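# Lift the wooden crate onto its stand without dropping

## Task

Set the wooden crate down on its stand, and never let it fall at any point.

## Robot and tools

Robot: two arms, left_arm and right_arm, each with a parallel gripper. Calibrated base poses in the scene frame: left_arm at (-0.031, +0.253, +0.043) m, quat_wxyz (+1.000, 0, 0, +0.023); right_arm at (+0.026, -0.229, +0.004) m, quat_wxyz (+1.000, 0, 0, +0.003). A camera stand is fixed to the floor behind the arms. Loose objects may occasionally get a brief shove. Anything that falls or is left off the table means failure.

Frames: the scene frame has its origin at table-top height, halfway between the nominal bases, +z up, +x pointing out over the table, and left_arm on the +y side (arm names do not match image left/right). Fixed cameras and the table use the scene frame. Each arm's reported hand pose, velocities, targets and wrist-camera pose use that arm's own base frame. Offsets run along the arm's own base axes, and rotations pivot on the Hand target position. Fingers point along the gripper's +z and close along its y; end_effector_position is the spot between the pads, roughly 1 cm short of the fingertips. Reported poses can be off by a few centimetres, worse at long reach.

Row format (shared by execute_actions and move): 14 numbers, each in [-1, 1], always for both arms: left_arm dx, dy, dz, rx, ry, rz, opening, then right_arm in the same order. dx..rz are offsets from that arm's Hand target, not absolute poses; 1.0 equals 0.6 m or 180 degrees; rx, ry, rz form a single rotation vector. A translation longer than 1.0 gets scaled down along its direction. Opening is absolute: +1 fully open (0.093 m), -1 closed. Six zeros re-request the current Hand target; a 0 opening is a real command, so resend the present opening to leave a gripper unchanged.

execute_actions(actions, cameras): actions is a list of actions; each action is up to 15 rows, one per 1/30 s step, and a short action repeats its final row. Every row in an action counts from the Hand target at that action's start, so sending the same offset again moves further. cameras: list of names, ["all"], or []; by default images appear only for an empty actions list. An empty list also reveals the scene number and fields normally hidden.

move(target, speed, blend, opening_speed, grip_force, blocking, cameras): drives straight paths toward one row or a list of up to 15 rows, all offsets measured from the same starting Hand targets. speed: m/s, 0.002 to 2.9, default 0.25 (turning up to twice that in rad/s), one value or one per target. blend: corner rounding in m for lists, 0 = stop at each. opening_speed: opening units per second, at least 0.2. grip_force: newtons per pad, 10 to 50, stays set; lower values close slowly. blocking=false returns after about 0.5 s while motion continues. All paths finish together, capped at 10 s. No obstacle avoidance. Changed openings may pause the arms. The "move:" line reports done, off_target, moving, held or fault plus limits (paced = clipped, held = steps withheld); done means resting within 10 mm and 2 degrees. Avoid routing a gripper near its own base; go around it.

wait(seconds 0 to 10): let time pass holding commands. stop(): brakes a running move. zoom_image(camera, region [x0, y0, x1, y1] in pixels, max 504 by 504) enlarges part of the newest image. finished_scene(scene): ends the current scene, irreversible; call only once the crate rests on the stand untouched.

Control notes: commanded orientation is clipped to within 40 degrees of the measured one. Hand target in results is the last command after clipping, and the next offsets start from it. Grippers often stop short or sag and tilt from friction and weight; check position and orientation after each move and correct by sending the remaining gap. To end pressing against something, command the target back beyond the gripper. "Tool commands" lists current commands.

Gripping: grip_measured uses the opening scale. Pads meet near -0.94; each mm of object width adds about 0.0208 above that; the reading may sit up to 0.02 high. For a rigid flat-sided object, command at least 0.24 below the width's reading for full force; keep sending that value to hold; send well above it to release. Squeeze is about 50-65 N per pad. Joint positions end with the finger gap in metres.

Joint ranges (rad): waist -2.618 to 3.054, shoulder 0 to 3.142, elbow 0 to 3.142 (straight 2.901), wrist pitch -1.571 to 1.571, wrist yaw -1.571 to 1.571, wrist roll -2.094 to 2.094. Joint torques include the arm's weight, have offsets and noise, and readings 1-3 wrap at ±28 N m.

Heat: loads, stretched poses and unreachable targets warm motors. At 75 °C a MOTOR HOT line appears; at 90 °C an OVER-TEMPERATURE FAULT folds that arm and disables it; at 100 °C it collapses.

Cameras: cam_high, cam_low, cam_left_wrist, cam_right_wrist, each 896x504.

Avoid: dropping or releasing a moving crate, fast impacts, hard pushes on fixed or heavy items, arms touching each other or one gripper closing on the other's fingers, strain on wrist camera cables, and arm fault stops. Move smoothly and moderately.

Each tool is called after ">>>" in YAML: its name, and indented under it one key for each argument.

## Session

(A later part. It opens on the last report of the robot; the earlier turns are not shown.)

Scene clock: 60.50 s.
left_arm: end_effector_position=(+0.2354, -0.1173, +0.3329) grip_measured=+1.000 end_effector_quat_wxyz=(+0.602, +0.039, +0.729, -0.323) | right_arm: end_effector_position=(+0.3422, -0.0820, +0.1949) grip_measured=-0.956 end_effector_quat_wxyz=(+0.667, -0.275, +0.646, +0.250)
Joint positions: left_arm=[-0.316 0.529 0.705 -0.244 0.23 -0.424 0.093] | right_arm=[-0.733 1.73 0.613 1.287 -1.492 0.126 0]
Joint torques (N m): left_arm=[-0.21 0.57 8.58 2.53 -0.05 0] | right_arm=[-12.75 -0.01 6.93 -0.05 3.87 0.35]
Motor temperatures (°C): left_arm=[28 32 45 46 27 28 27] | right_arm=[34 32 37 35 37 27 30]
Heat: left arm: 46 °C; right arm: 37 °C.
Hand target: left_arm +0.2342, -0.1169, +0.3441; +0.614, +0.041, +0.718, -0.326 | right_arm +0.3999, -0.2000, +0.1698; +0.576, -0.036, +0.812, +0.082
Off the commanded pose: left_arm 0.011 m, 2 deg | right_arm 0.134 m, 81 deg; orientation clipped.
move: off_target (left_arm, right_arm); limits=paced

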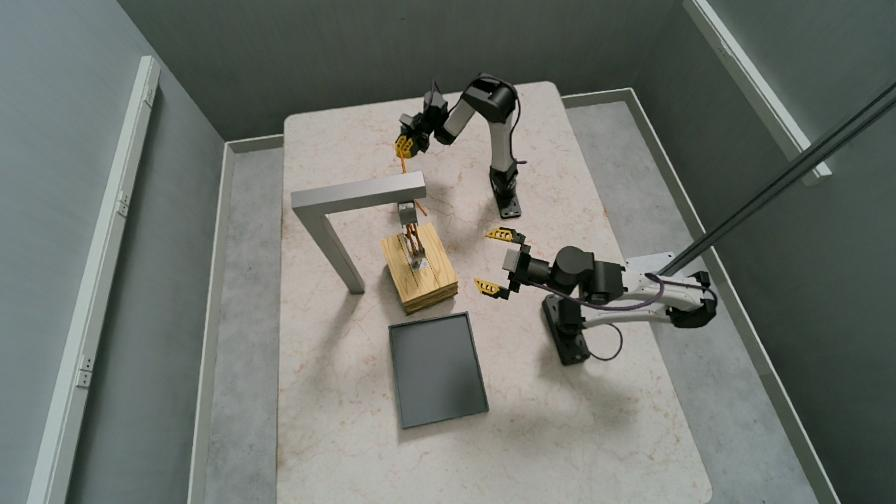

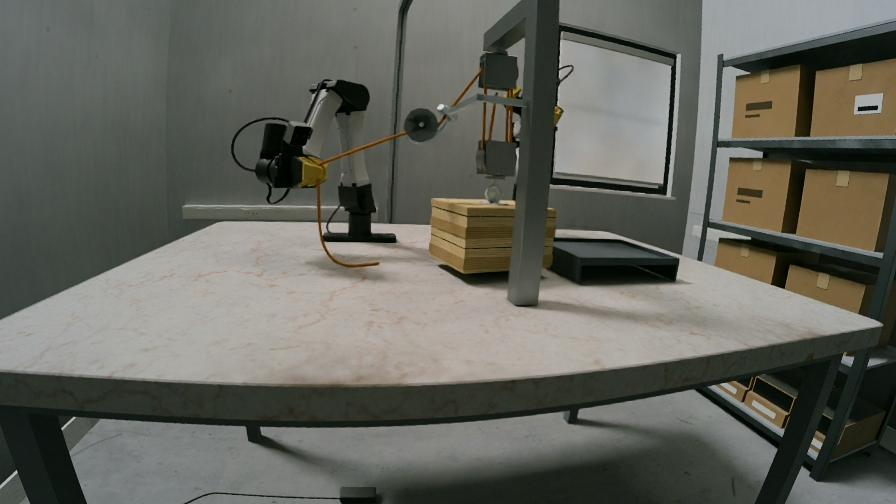

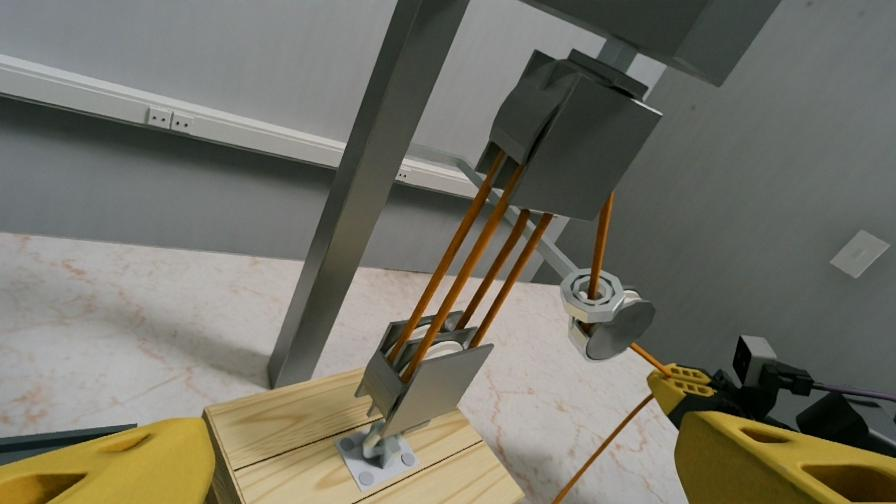

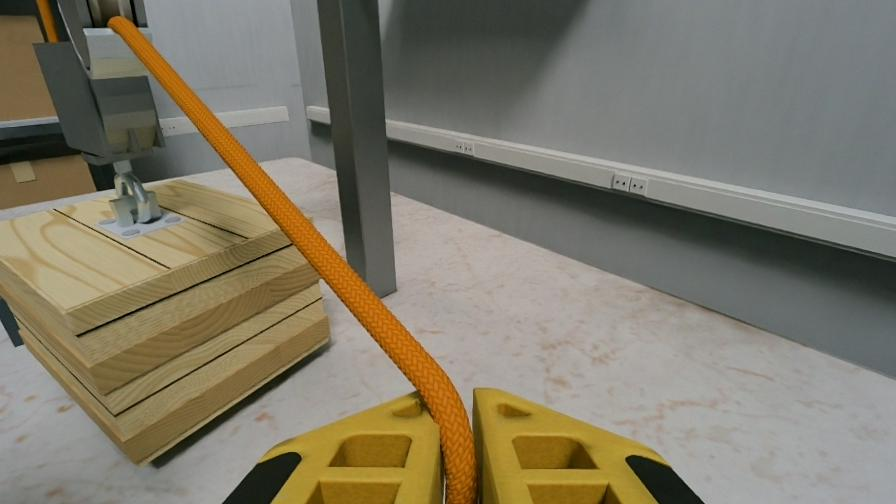

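>>> move:
  target: [0,0,0,0,0,0,1,-0.38,-0.217,0.05,0.0076,-0.109,0.111,-1]
  cameras: ["all"]
  speed: 0.1

Scene clock: 70.83 s.
left_arm: end_effector_position=(+0.2354, -0.1173, +0.3329) grip_measured=+1.000 end_effector_quat_wxyz=(+0.602, +0.039, +0.729, -0.323) | right_arm: end_effector_position=(+0.2137, -0.2786, +0.1979) grip_measured=-0.956 end_effector_quat_wxyz=(+0.708, -0.061, +0.702, +0.037)
Joint positions: left_arm=[-0.316 0.529 0.705 -0.244 0.23 -0.424 0.093] | right_arm=[-1.417 1.804 0.655 1.502 -1.554 0.319 0]
Joint torques (N m): left_arm=[-0.17 0.5 8.58 2.52 -0.04 0.02] | right_arm=[-12.04 -3.03 10.21 0.96 0.22 0.31]
Heat: left arm: 47 °C; right arm: 39 °C.
Hand target: left_arm +0.2342, -0.1169, +0.3441; +0.614, +0.041, +0.718, -0.326 | right_arm +0.1720, -0.3301, +0.1998; +0.683, -0.183, +0.683, +0.183
Off the commanded pose: left_arm 0.011 m, 2 deg | right_arm 0.066 m, 22 deg.
joint sent to its limit (right arm) — joint 5 (wrist yaw), lower limit. The joint targets are off in position and orientation.
move: off_target (left_arm, right_arm)

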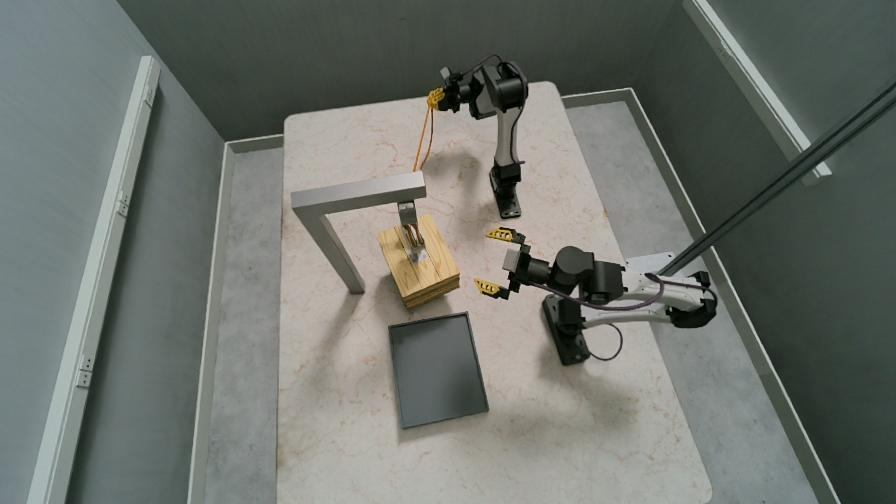

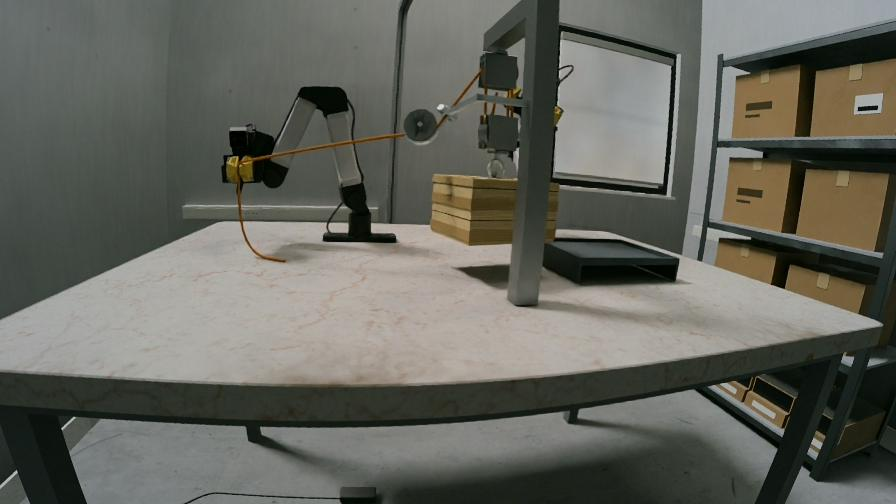

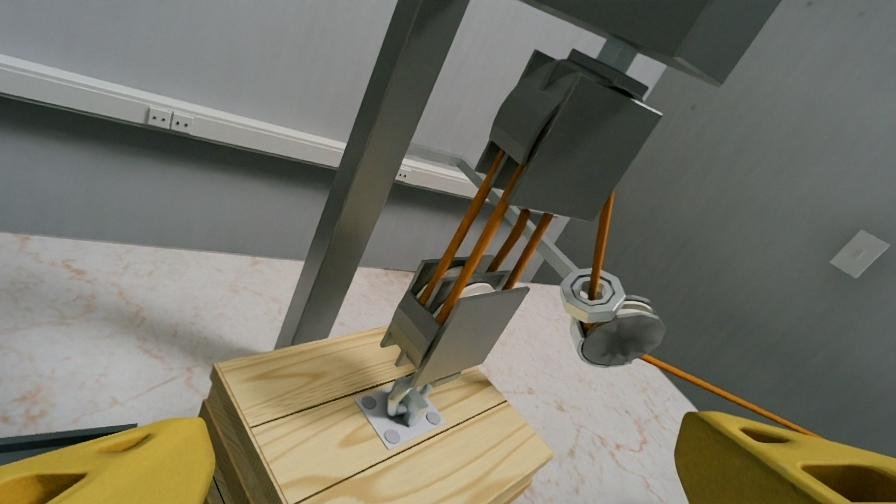

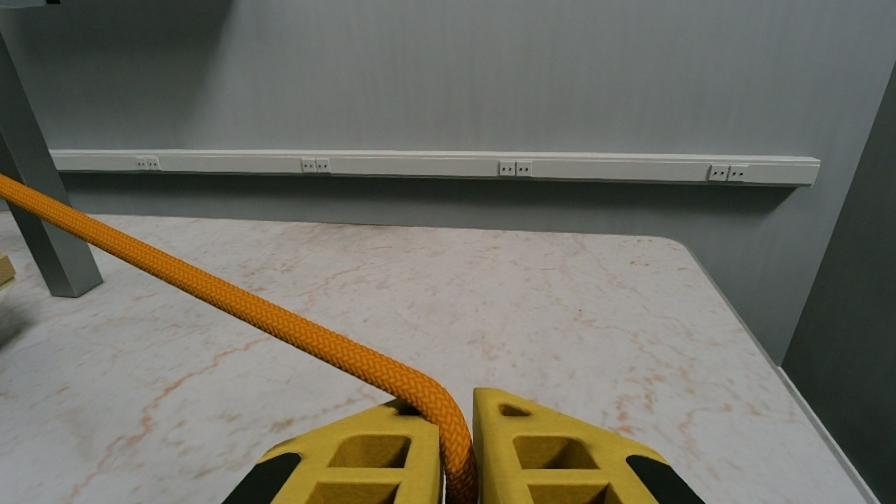

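>>> move:
  target: [0,0,0,0,0,0,1,-0.06,-0.12,0.03,0,0,-0.07,-1]
  cameras: ["all"]
  speed: 0.08

Scene clock: 74.33 s.
left_arm: end_effector_position=(+0.2354, -0.1173, +0.3329) grip_measured=+1.000 end_effector_quat_wxyz=(+0.602, +0.039, +0.729, -0.323) | right_arm: end_effector_position=(+0.1891, -0.3499, +0.2287) grip_measured=-0.956 end_effector_quat_wxyz=(+0.710, -0.056, +0.702, -0.025)
Joint positions: left_arm=[-0.316 0.529 0.705 -0.244 0.23 -0.424 0.093] | right_arm=[-1.512 1.912 0.925 1.502 -1.554 0.4 0]
Joint torques (N m): left_arm=[-0.16 0.5 8.54 2.52 -0.06 0.03] | right_arm=[-12.12 -2.21 10.44 0.56 0.32 0.52]
Motor temperatures (°C): left_arm=[28 32 46 47 26 28 27] | right_arm=[39 32 39 33 38 27 30]
Heat: left arm: 47 °C; right arm: 39 °C.
Hand target: left_arm +0.2342, -0.1169, +0.3441; +0.614, +0.041, +0.718, -0.326 | right_arm +0.1360, -0.4021, +0.2178; +0.699, -0.107, +0.699, +0.107
Off the commanded pose: left_arm 0.011 m, 2 deg | right_arm 0.075 m, 16 deg.
joint sent to its limit (right arm) — joint 5 (wrist yaw), lower limit. The joint targets are off in position and orientation.
move: off_target (left_arm, right_arm)

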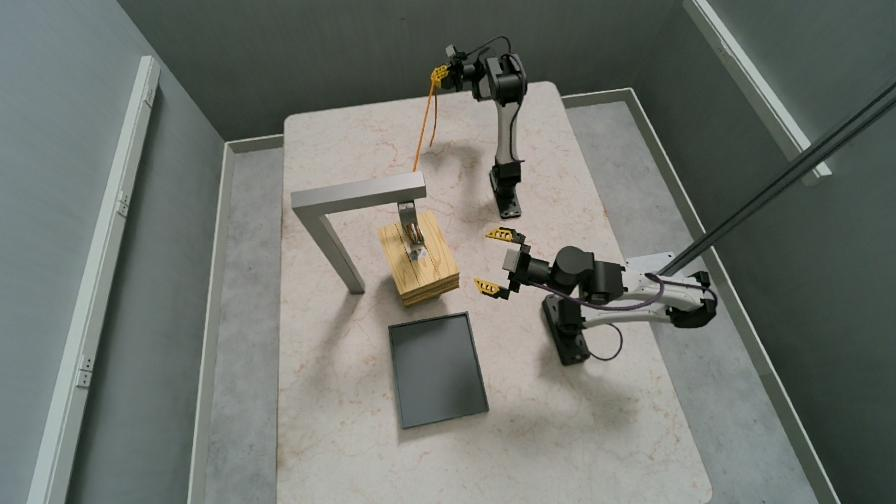

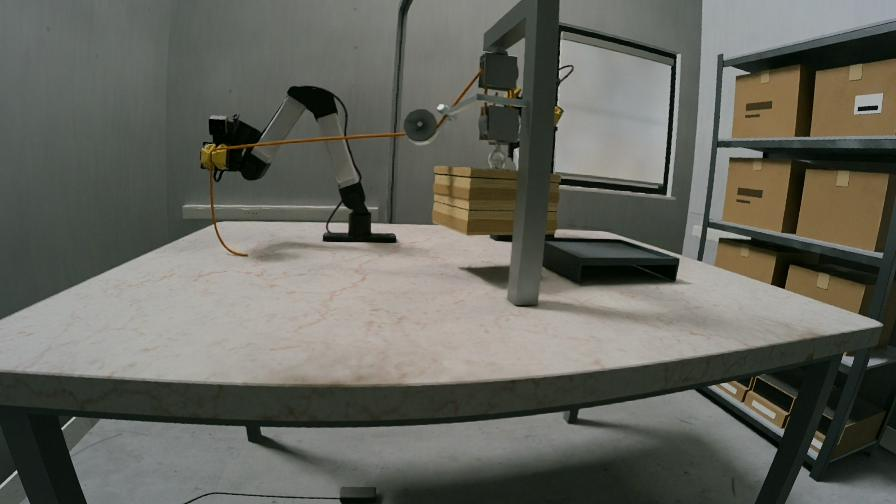

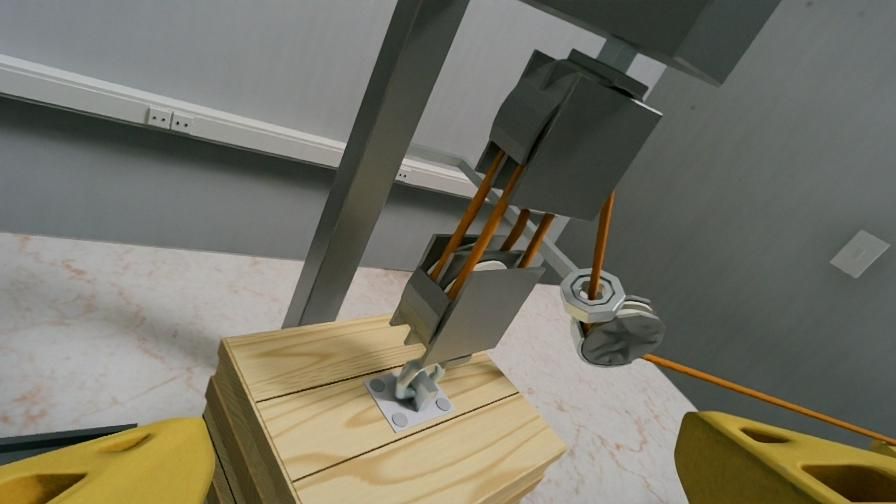

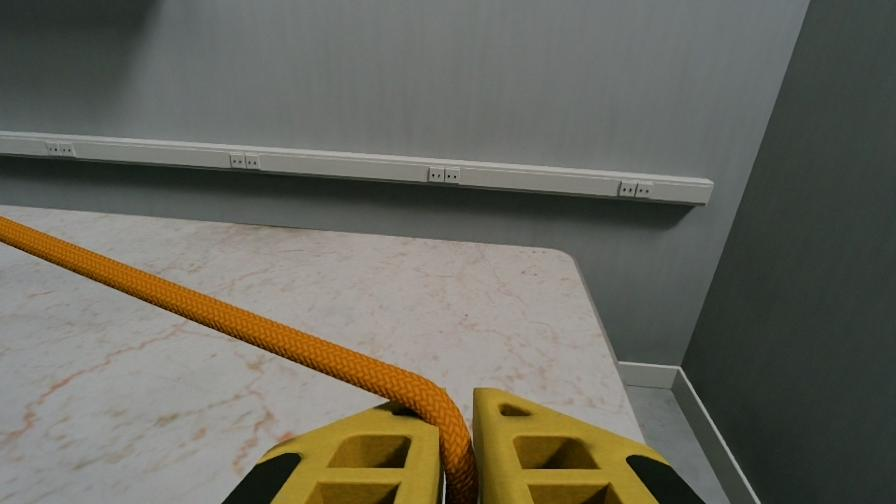

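>>> zoom_image:
  camera: "cam_low"
  region: [400, 20, 700, 310]

>>> zoom_image:
  camera: "cam_high"
  region: [360, 180, 510, 440]

Scaled by 1.680 from the camera's 896x504 image, which has a finer 1280x720 frame.

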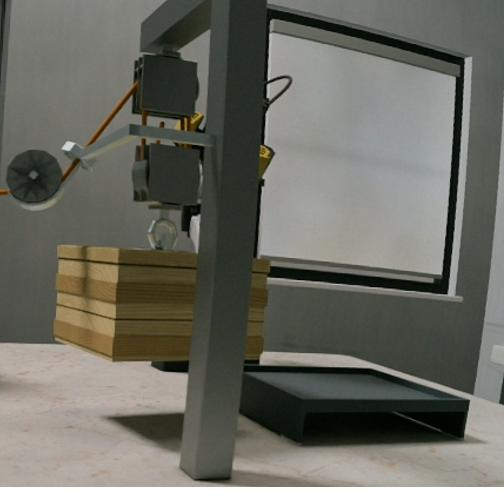

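Scaled by 1.938 from the camera's 896x504 image, which has a finer 1280x720 frame.

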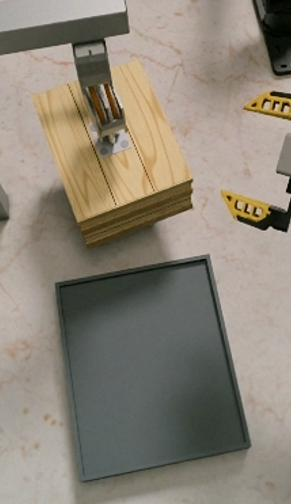

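>>> move:
  target: [0.286,0.72,-0.312,0.1706,0.1125,0.1294,-1,-0.01,-0.07,0.0,0,0,0,-1]
  cameras: ["all"]
  speed: 0.25

Scene clock: 86.70 s.
left_arm: end_effector_position=(+0.4004, +0.3048, +0.1450) grip_measured=-0.978 end_effector_quat_wxyz=(+0.489, -0.011, +0.872, -0.022) | right_arm: end_effector_position=(+0.1889, -0.3910, +0.2338) grip_measured=-0.956 end_effector_quat_wxyz=(+0.710, -0.060, +0.701, -0.033)
Joint positions: left_arm=[0.878 1.916 1.366 -0.233 0.739 0.533 0] | right_arm=[-1.519 2.04 1.125 1.501 -1.554 0.454 0]
Joint torques (N m): left_arm=[0.1 -8.53 10.11 2 0.23 0.04] | right_arm=[-12.14 -2.93 10.54 0.44 0.36 0.56]
Heat: left arm: 47 °C; right arm: 42 °C.
Hand target: left_arm +0.4059, +0.3150, +0.1571; +0.500, +0.001, +0.866, +0.000 | right_arm +0.1300, -0.4441, +0.2178; +0.699, -0.107, +0.699, +0.107
Off the commanded pose: left_arm 0.017 m, 3 deg | right_arm 0.081 m, 17 deg.
joint sent to its limit (right arm) — joint 5 (wrist yaw), lower limit. The joint targets are off in position and orientation.
move: off_target (left_arm, right_arm)

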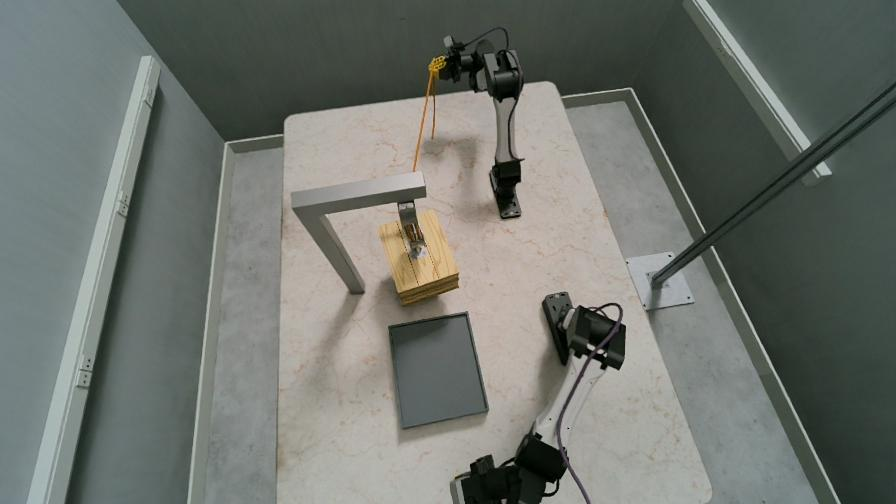

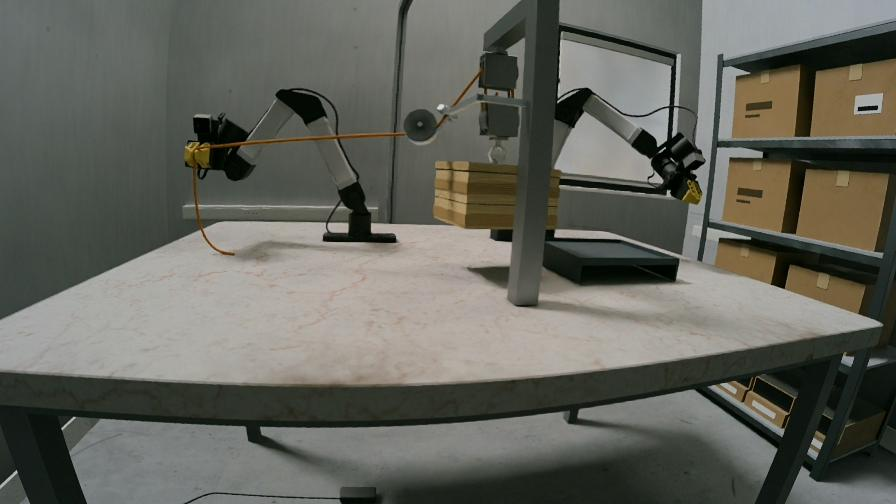

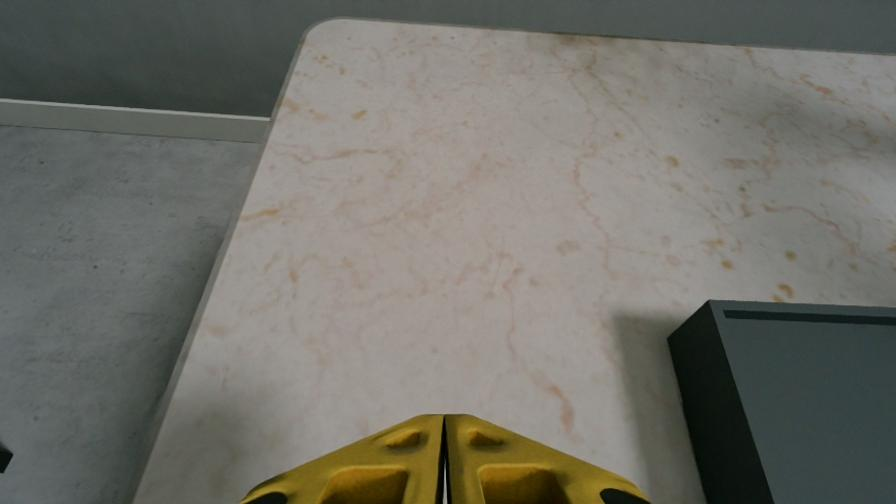

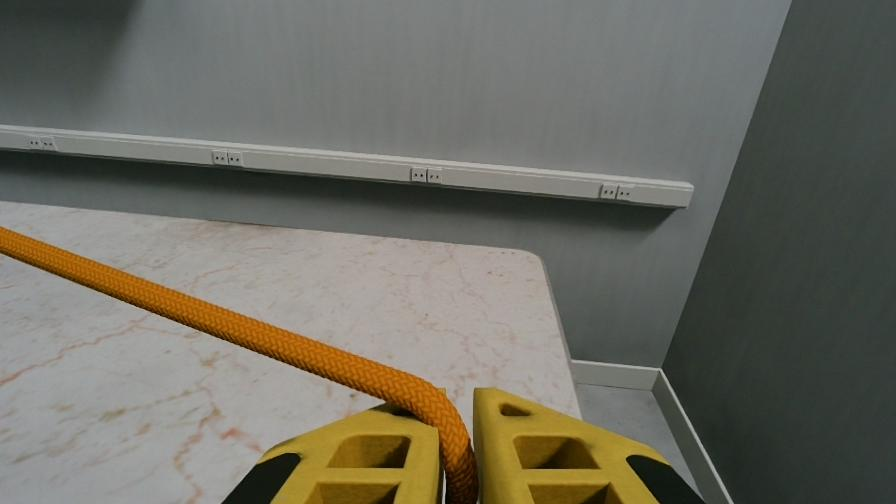

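>>> move:
  target: [0.142,0.015,-0.237,0,0,0,-1,0,0,0.0,0,0,0,-1]
  cameras: ["all"]
  speed: 0.2

Scene clock: 91.43 s.
left_arm: end_effector_position=(+0.4809, +0.3160, +0.0040) grip_measured=-0.978 end_effector_quat_wxyz=(+0.485, -0.006, +0.874, -0.017) | right_arm: end_effector_position=(+0.1890, -0.3915, +0.2337) grip_measured=-0.956 end_effector_quat_wxyz=(+0.710, -0.058, +0.701, -0.032)
Joint positions: left_arm=[0.758 2.376 1.478 0.176 0.643 0.446 0] | right_arm=[-1.519 2.042 1.127 1.501 -1.554 0.458 0]
Joint torques (N m): left_arm=[-0.51 -10.91 8.81 2.24 0.13 -0.07] | right_arm=[-12.12 -3.02 10.44 0.46 0.37 0.56]
Heat: left arm: 48 °C; right arm: 43 °C.
Hand target: left_arm +0.4910, +0.3241, +0.0149; +0.500, +0.000, +0.866, +0.000 | right_arm +0.1300, -0.4441, +0.2179; +0.699, -0.107, +0.699, +0.107
Off the commanded pose: left_arm 0.017 m, 3 deg | right_arm 0.081 m, 17 deg.
joint sent to its limit (right arm) — joint 5 (wrist yaw), lower limit. The joint targets are off in position and orientation.
move: off_target (left_arm, right_arm)

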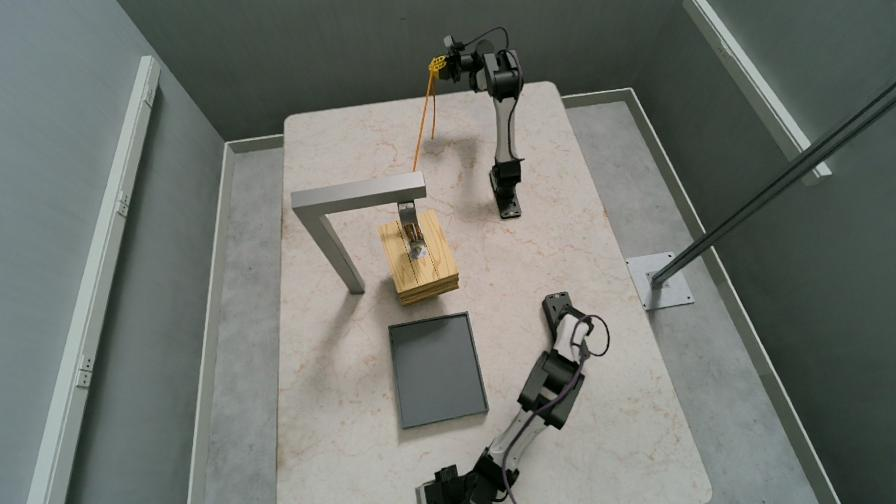

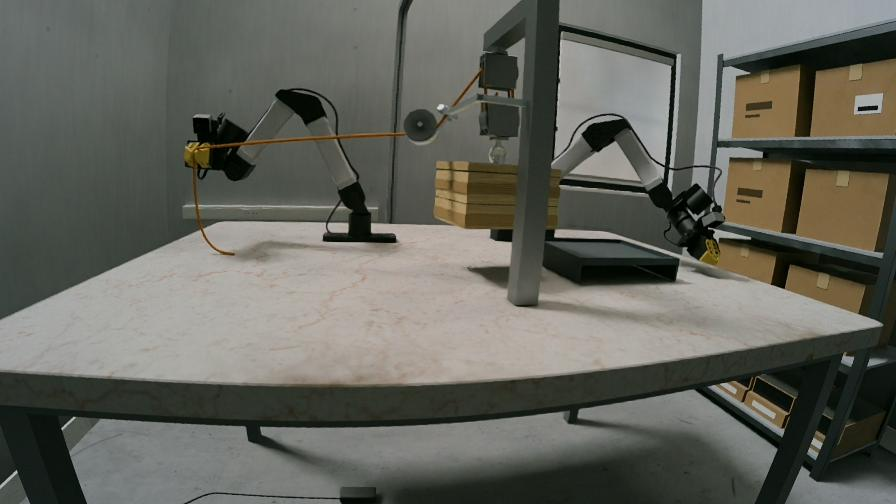

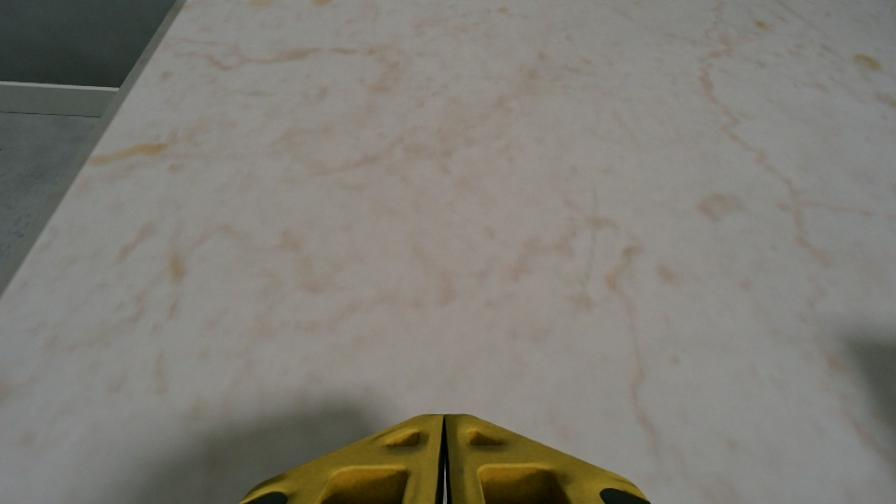

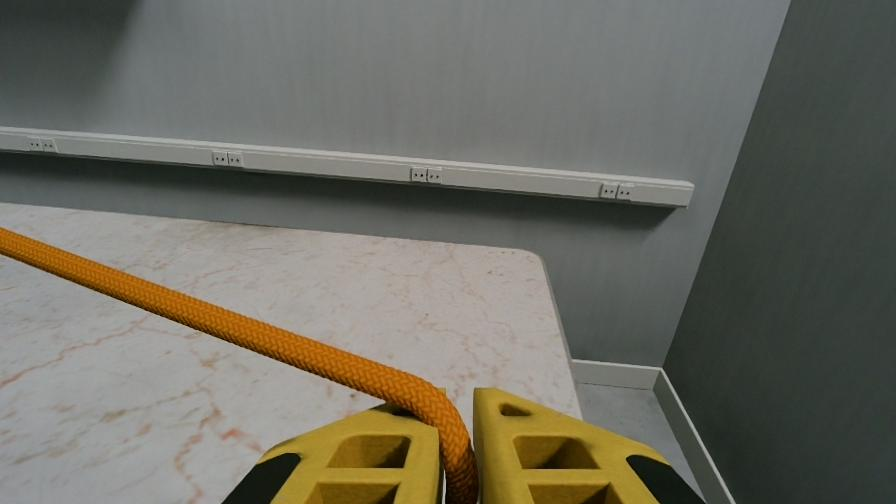

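>>> move:
  target: [-0.1,-0.08,0,0,0,0,-1,0,0,0.0,0,0,0,-1]
  cameras: ["cam_high","cam_left_wrist","cam_low"]
  speed: 0.15

Scene clock: 95.17 s.
left_arm: end_effector_position=(+0.4266, +0.2681, -0.0110) grip_measured=-0.978 end_effector_quat_wxyz=(+0.476, -0.013, +0.879, -0.023) | right_arm: end_effector_position=(+0.1890, -0.3915, +0.2337) grip_measured=-0.956 end_effector_quat_wxyz=(+0.710, -0.058, +0.701, -0.032)
Joint positions: left_arm=[0.763 2.215 1.103 0.363 0.642 0.446 0] | right_arm=[-1.519 2.042 1.127 1.501 -1.554 0.458 0]
Joint torques (N m): left_arm=[0.51 -13.79 5.19 2.22 0.3 0.06] | right_arm=[-12.11 -3 10.45 0.47 0.36 0.56]
Motor temperatures (°C): left_arm=[28 35 48 46 26 28 27] | right_arm=[44 32 44 32 34 27 30]
Heat: left arm: 48 °C; right arm: 44 °C.
Hand target: left_arm +0.4310, +0.2761, +0.0147; +0.500, +0.000, +0.866, +0.000 | right_arm +0.1300, -0.4441, +0.2179; +0.699, -0.107, +0.699, +0.107
Off the commanded pose: left_arm 0.027 m, 4 deg | right_arm 0.081 m, 17 deg.
joint sent to its limit (right arm) — joint 5 (wrist yaw), lower limit. The joint targets are off in position and orientation.
move: off_target (left_arm, right_arm)
Images, in order (width x height): cam_high 896x504, cam_low 896x504, cam_left_wrist 896x504.

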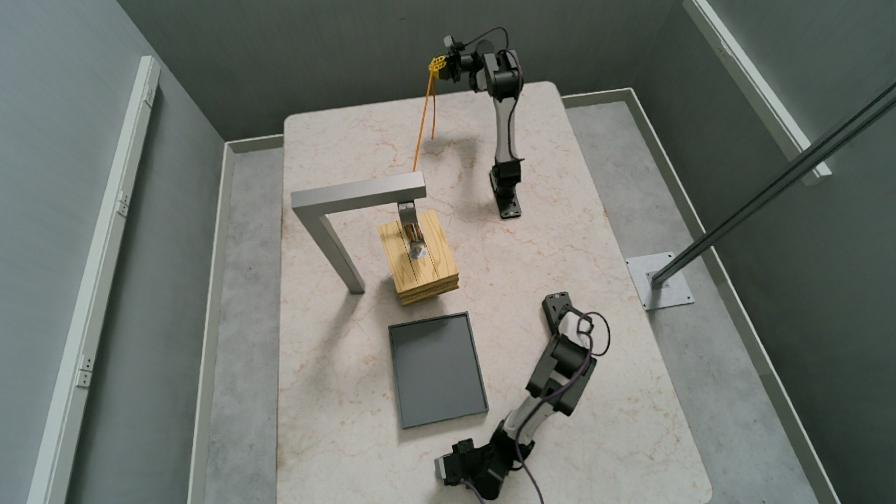

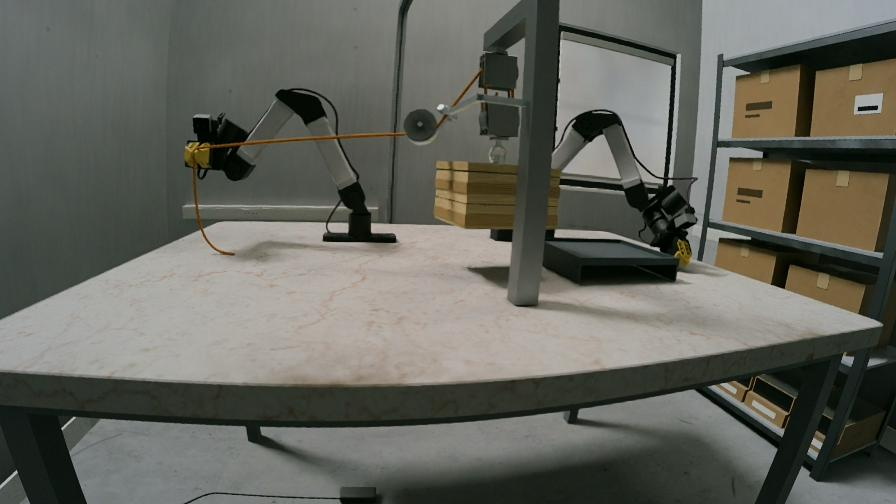

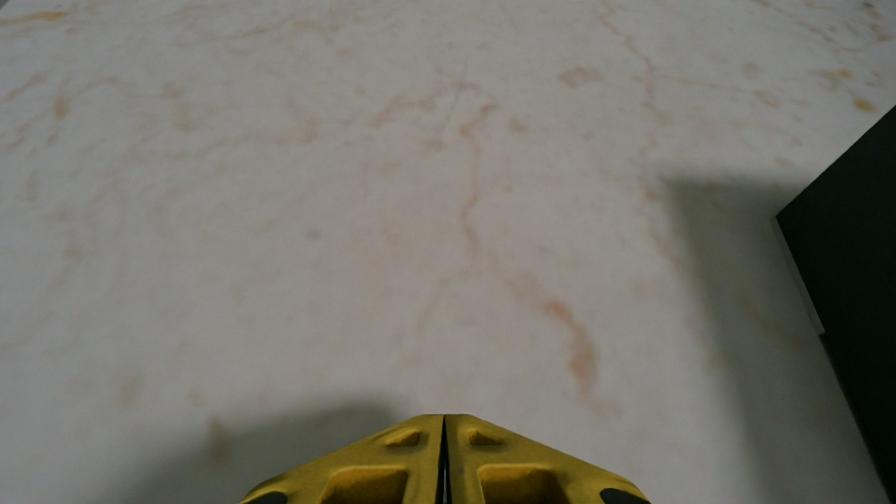

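>>> move:
  target: [-0.03,-0.25,0.012,0,0,0,-1,0,0,0.0,0,0,0,-1]
  cameras: ["cam_high","cam_left_wrist","cam_low"]
  speed: 0.08

Scene clock: 98.97 s.
left_arm: end_effector_position=(+0.4048, +0.1295, +0.0009) grip_measured=-0.978 end_effector_quat_wxyz=(+0.473, -0.011, +0.881, -0.004) | right_arm: end_effector_position=(+0.1890, -0.3915, +0.2337) grip_measured=-0.956 end_effector_quat_wxyz=(+0.710, -0.058, +0.701, -0.032)
Joint positions: left_arm=[0.454 1.938 0.623 0.679 0.372 0.241 0] | right_arm=[-1.519 2.042 1.127 1.501 -1.554 0.458 0]
Joint torques (N m): left_arm=[-1.35 -10.58 4.37 2.46 0.21 -0.08] | right_arm=[-12.11 -3 10.44 0.47 0.36 0.56]
Heat: left arm: 47 °C; right arm: 45 °C.
Hand target: left_arm +0.4130, +0.1260, +0.0219; +0.500, +0.000, +0.866, +0.000 | right_arm +0.1300, -0.4441, +0.2179; +0.699, -0.107, +0.699, +0.107
Off the commanded pose: left_arm 0.023 m, 4 deg | right_arm 0.081 m, 17 deg.
joint sent to its limit (right arm) — joint 5 (wrist yaw), lower limit. The joint targets are off in position and orientation.
move: off_target (left_arm, right_arm)
Images, in order (width x height): cam_high 896x504, cam_low 896x504, cam_left_wrist 896x504.

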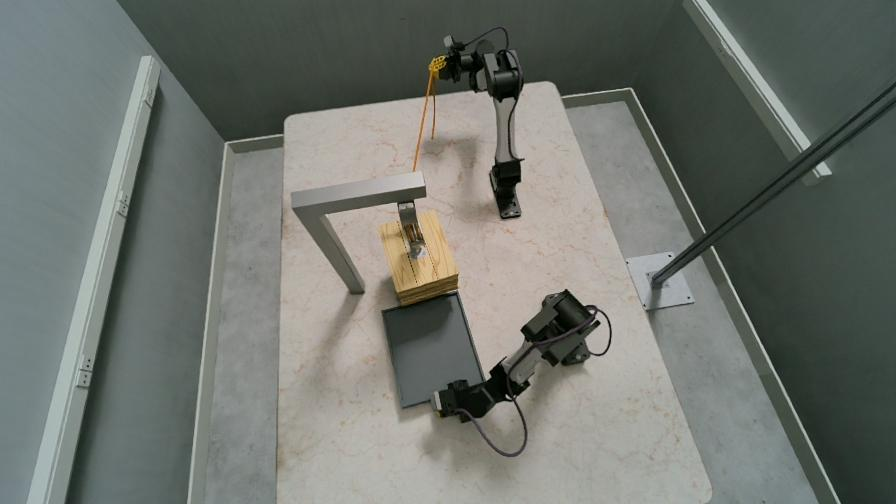

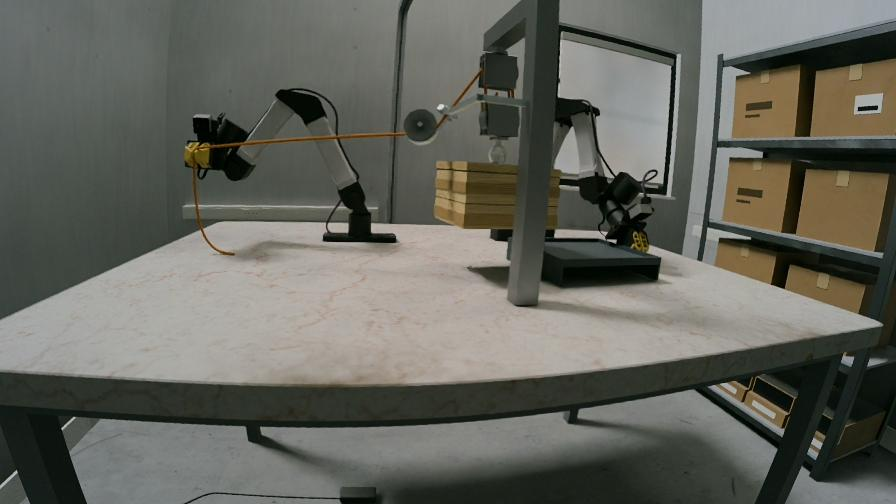

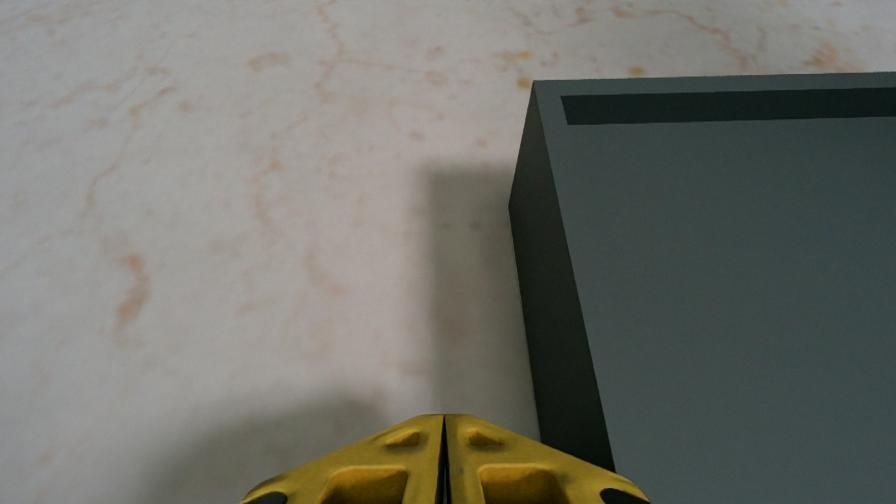

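>>> move:
  target:
    - [0,0.04,0.02,0,0,0,-1,0,0,0.0,0,0,0,-1]
    - [-0.117,-0.03,0.18,0,0.111,0,1,0,0,0.0,0,0,0,-1]
  cameras: ["cam_high","cam_left_wrist","cam_low"]
  speed: 0.15

Scene clock: 107.60 s.
left_arm: end_effector_position=(+0.3338, +0.1050, +0.1107) grip_measured=+1.000 end_effector_quat_wxyz=(+0.318, -0.011, +0.948, -0.016) | right_arm: end_effector_position=(+0.1890, -0.3915, +0.2337) grip_measured=-0.956 end_effector_quat_wxyz=(+0.710, -0.058, +0.701, -0.032)
Joint positions: left_arm=[0.439 1.387 0.879 -0.469 0.281 0.33 0.093] | right_arm=[-1.519 2.042 1.127 1.501 -1.554 0.458 0]
Joint torques (N m): left_arm=[-0.81 -6.65 9.88 1.74 0.04 0.1] | right_arm=[-12.11 -3 10.44 0.46 0.36 0.56]
Heat: left arm: 46 °C; right arm: 46 °C.
Hand target: left_arm +0.3428, +0.1081, +0.1299; +0.342, +0.000, +0.940, +0.000 | right_arm +0.1300, -0.4441, +0.2179; +0.699, -0.107, +0.699, +0.107
Off the commanded pose: left_arm 0.021 m, 4 deg | right_arm 0.081 m, 17 deg.
joint sent to its limit (right arm) — joint 5 (wrist yaw), lower limit. The joint targets are off in position and orientation.
move: off_target (left_arm, right_arm); target 2's new opening was sent with left_arm's hand 0.021 m and 4 deg from that target
Images, in order (width x height): cam_high 896x504, cam_low 896x504, cam_left_wrist 896x504.

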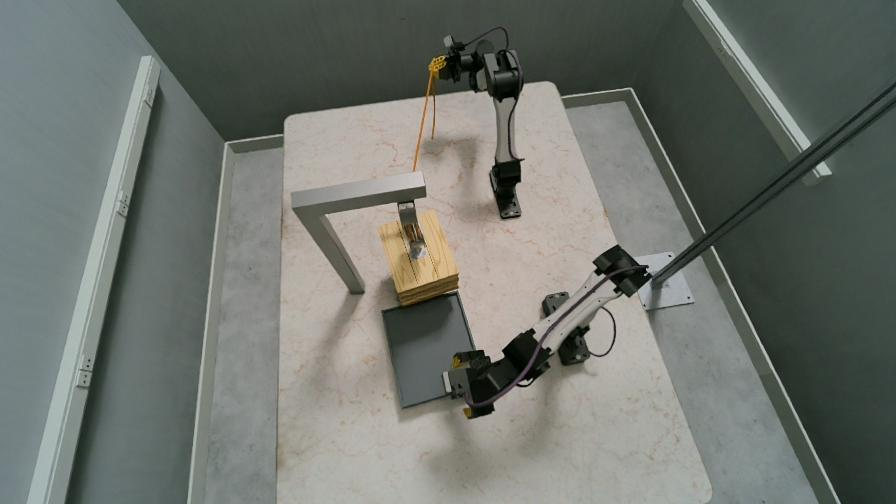

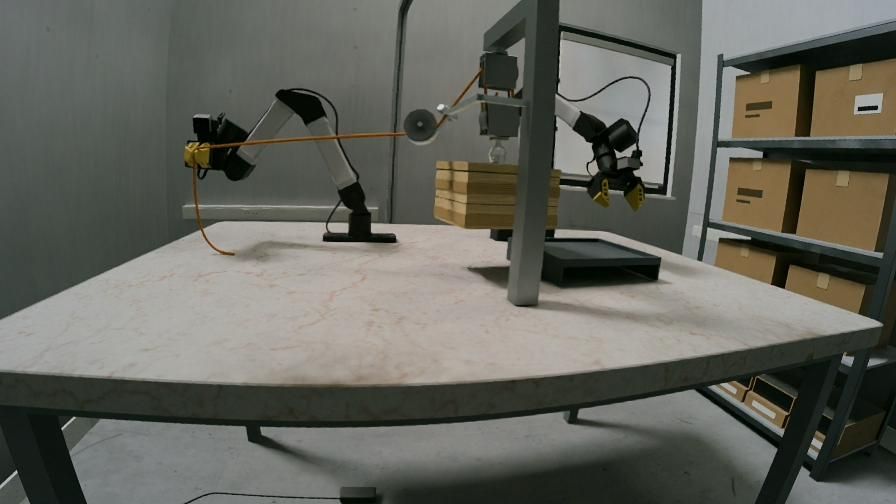

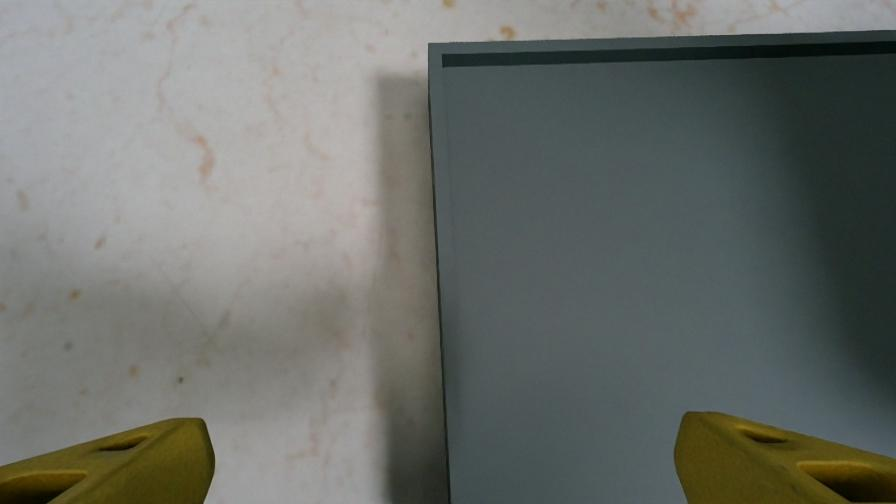

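>>> move:
  target: [0,0,-0.105,0,0,0,1,0,0,0.0,0,0,0,-1]
  cameras: ["cam_high","cam_left_wrist","cam_low"]
  speed: 0.12

Scene clock: 110.30 s.
left_arm: end_effector_position=(+0.3370, +0.1066, +0.0647) grip_measured=+1.000 end_effector_quat_wxyz=(+0.332, -0.008, +0.943, -0.009) | right_arm: end_effector_position=(+0.1890, -0.3915, +0.2337) grip_measured=-0.956 end_effector_quat_wxyz=(+0.710, -0.058, +0.701, -0.032)
Joint positions: left_arm=[0.439 1.458 0.722 -0.209 0.28 0.331 0.093] | right_arm=[-1.519 2.042 1.127 1.501 -1.554 0.458 0]
Joint torques (N m): left_arm=[-0.73 -4.41 6.76 2.06 0.03 0.08] | right_arm=[-12.11 -3.02 10.44 0.46 0.37 0.56]
Heat: left arm: 46 °C; right arm: 47 °C.
Hand target: left_arm +0.3428, +0.1081, +0.0669; +0.342, +0.000, +0.940, +0.000 | right_arm +0.1300, -0.4441, +0.2179; +0.699, -0.107, +0.699, +0.107
Off the commanded pose: left_arm 0.006 m, 2 deg | right_arm 0.081 m, 17 deg.
joint sent to its limit (right arm) — joint 5 (wrist yaw), lower limit. The joint targets are off in position and orientation.
move: off_target (right_arm)
Images, in order (width x height): cam_high 896x504, cam_low 896x504, cam_left_wrist 896x504.

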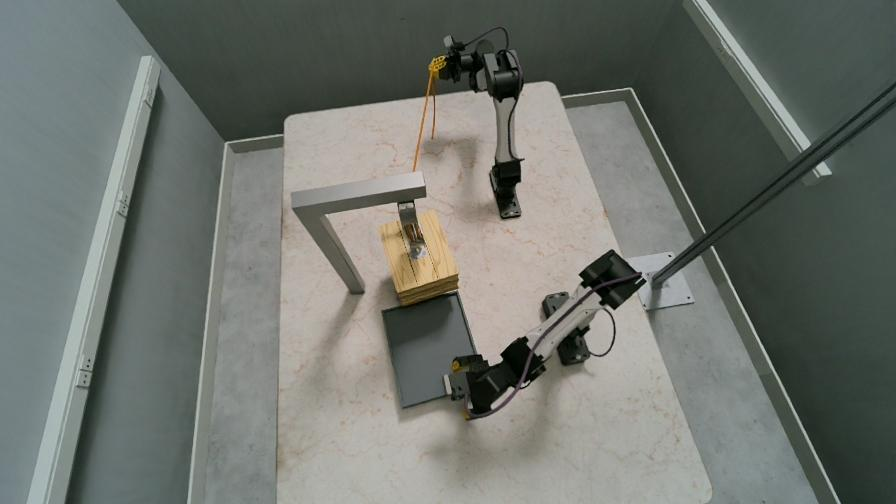

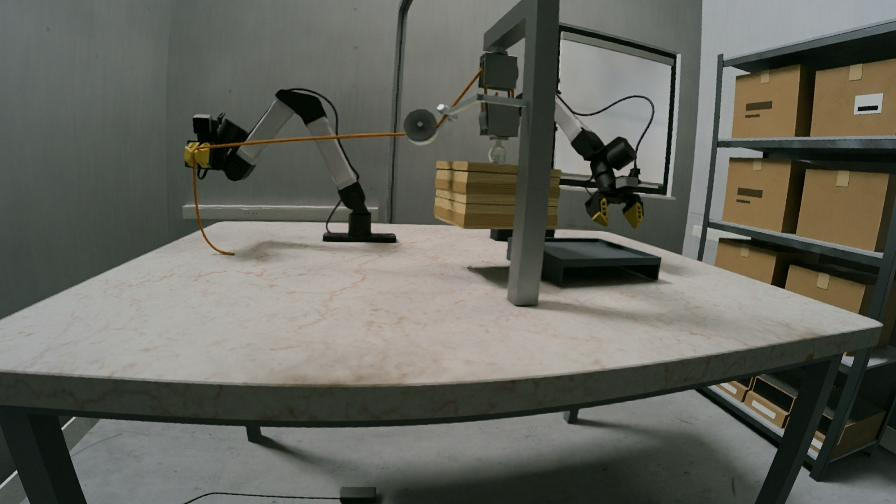

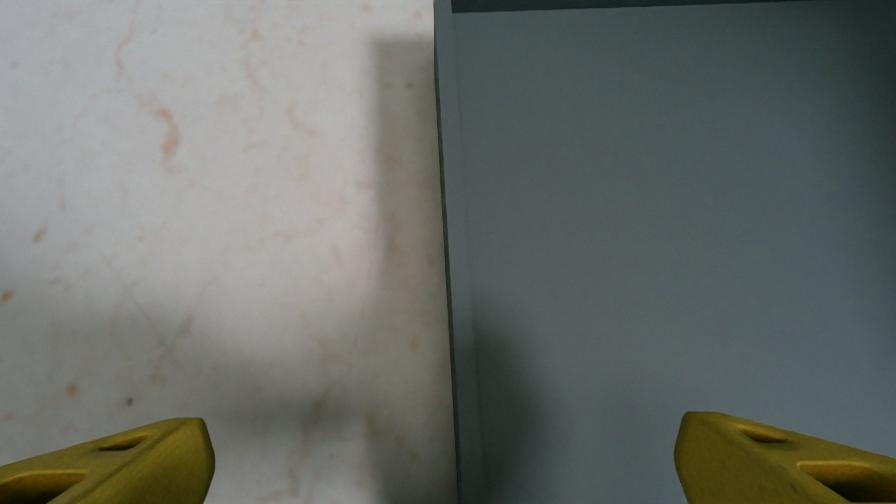

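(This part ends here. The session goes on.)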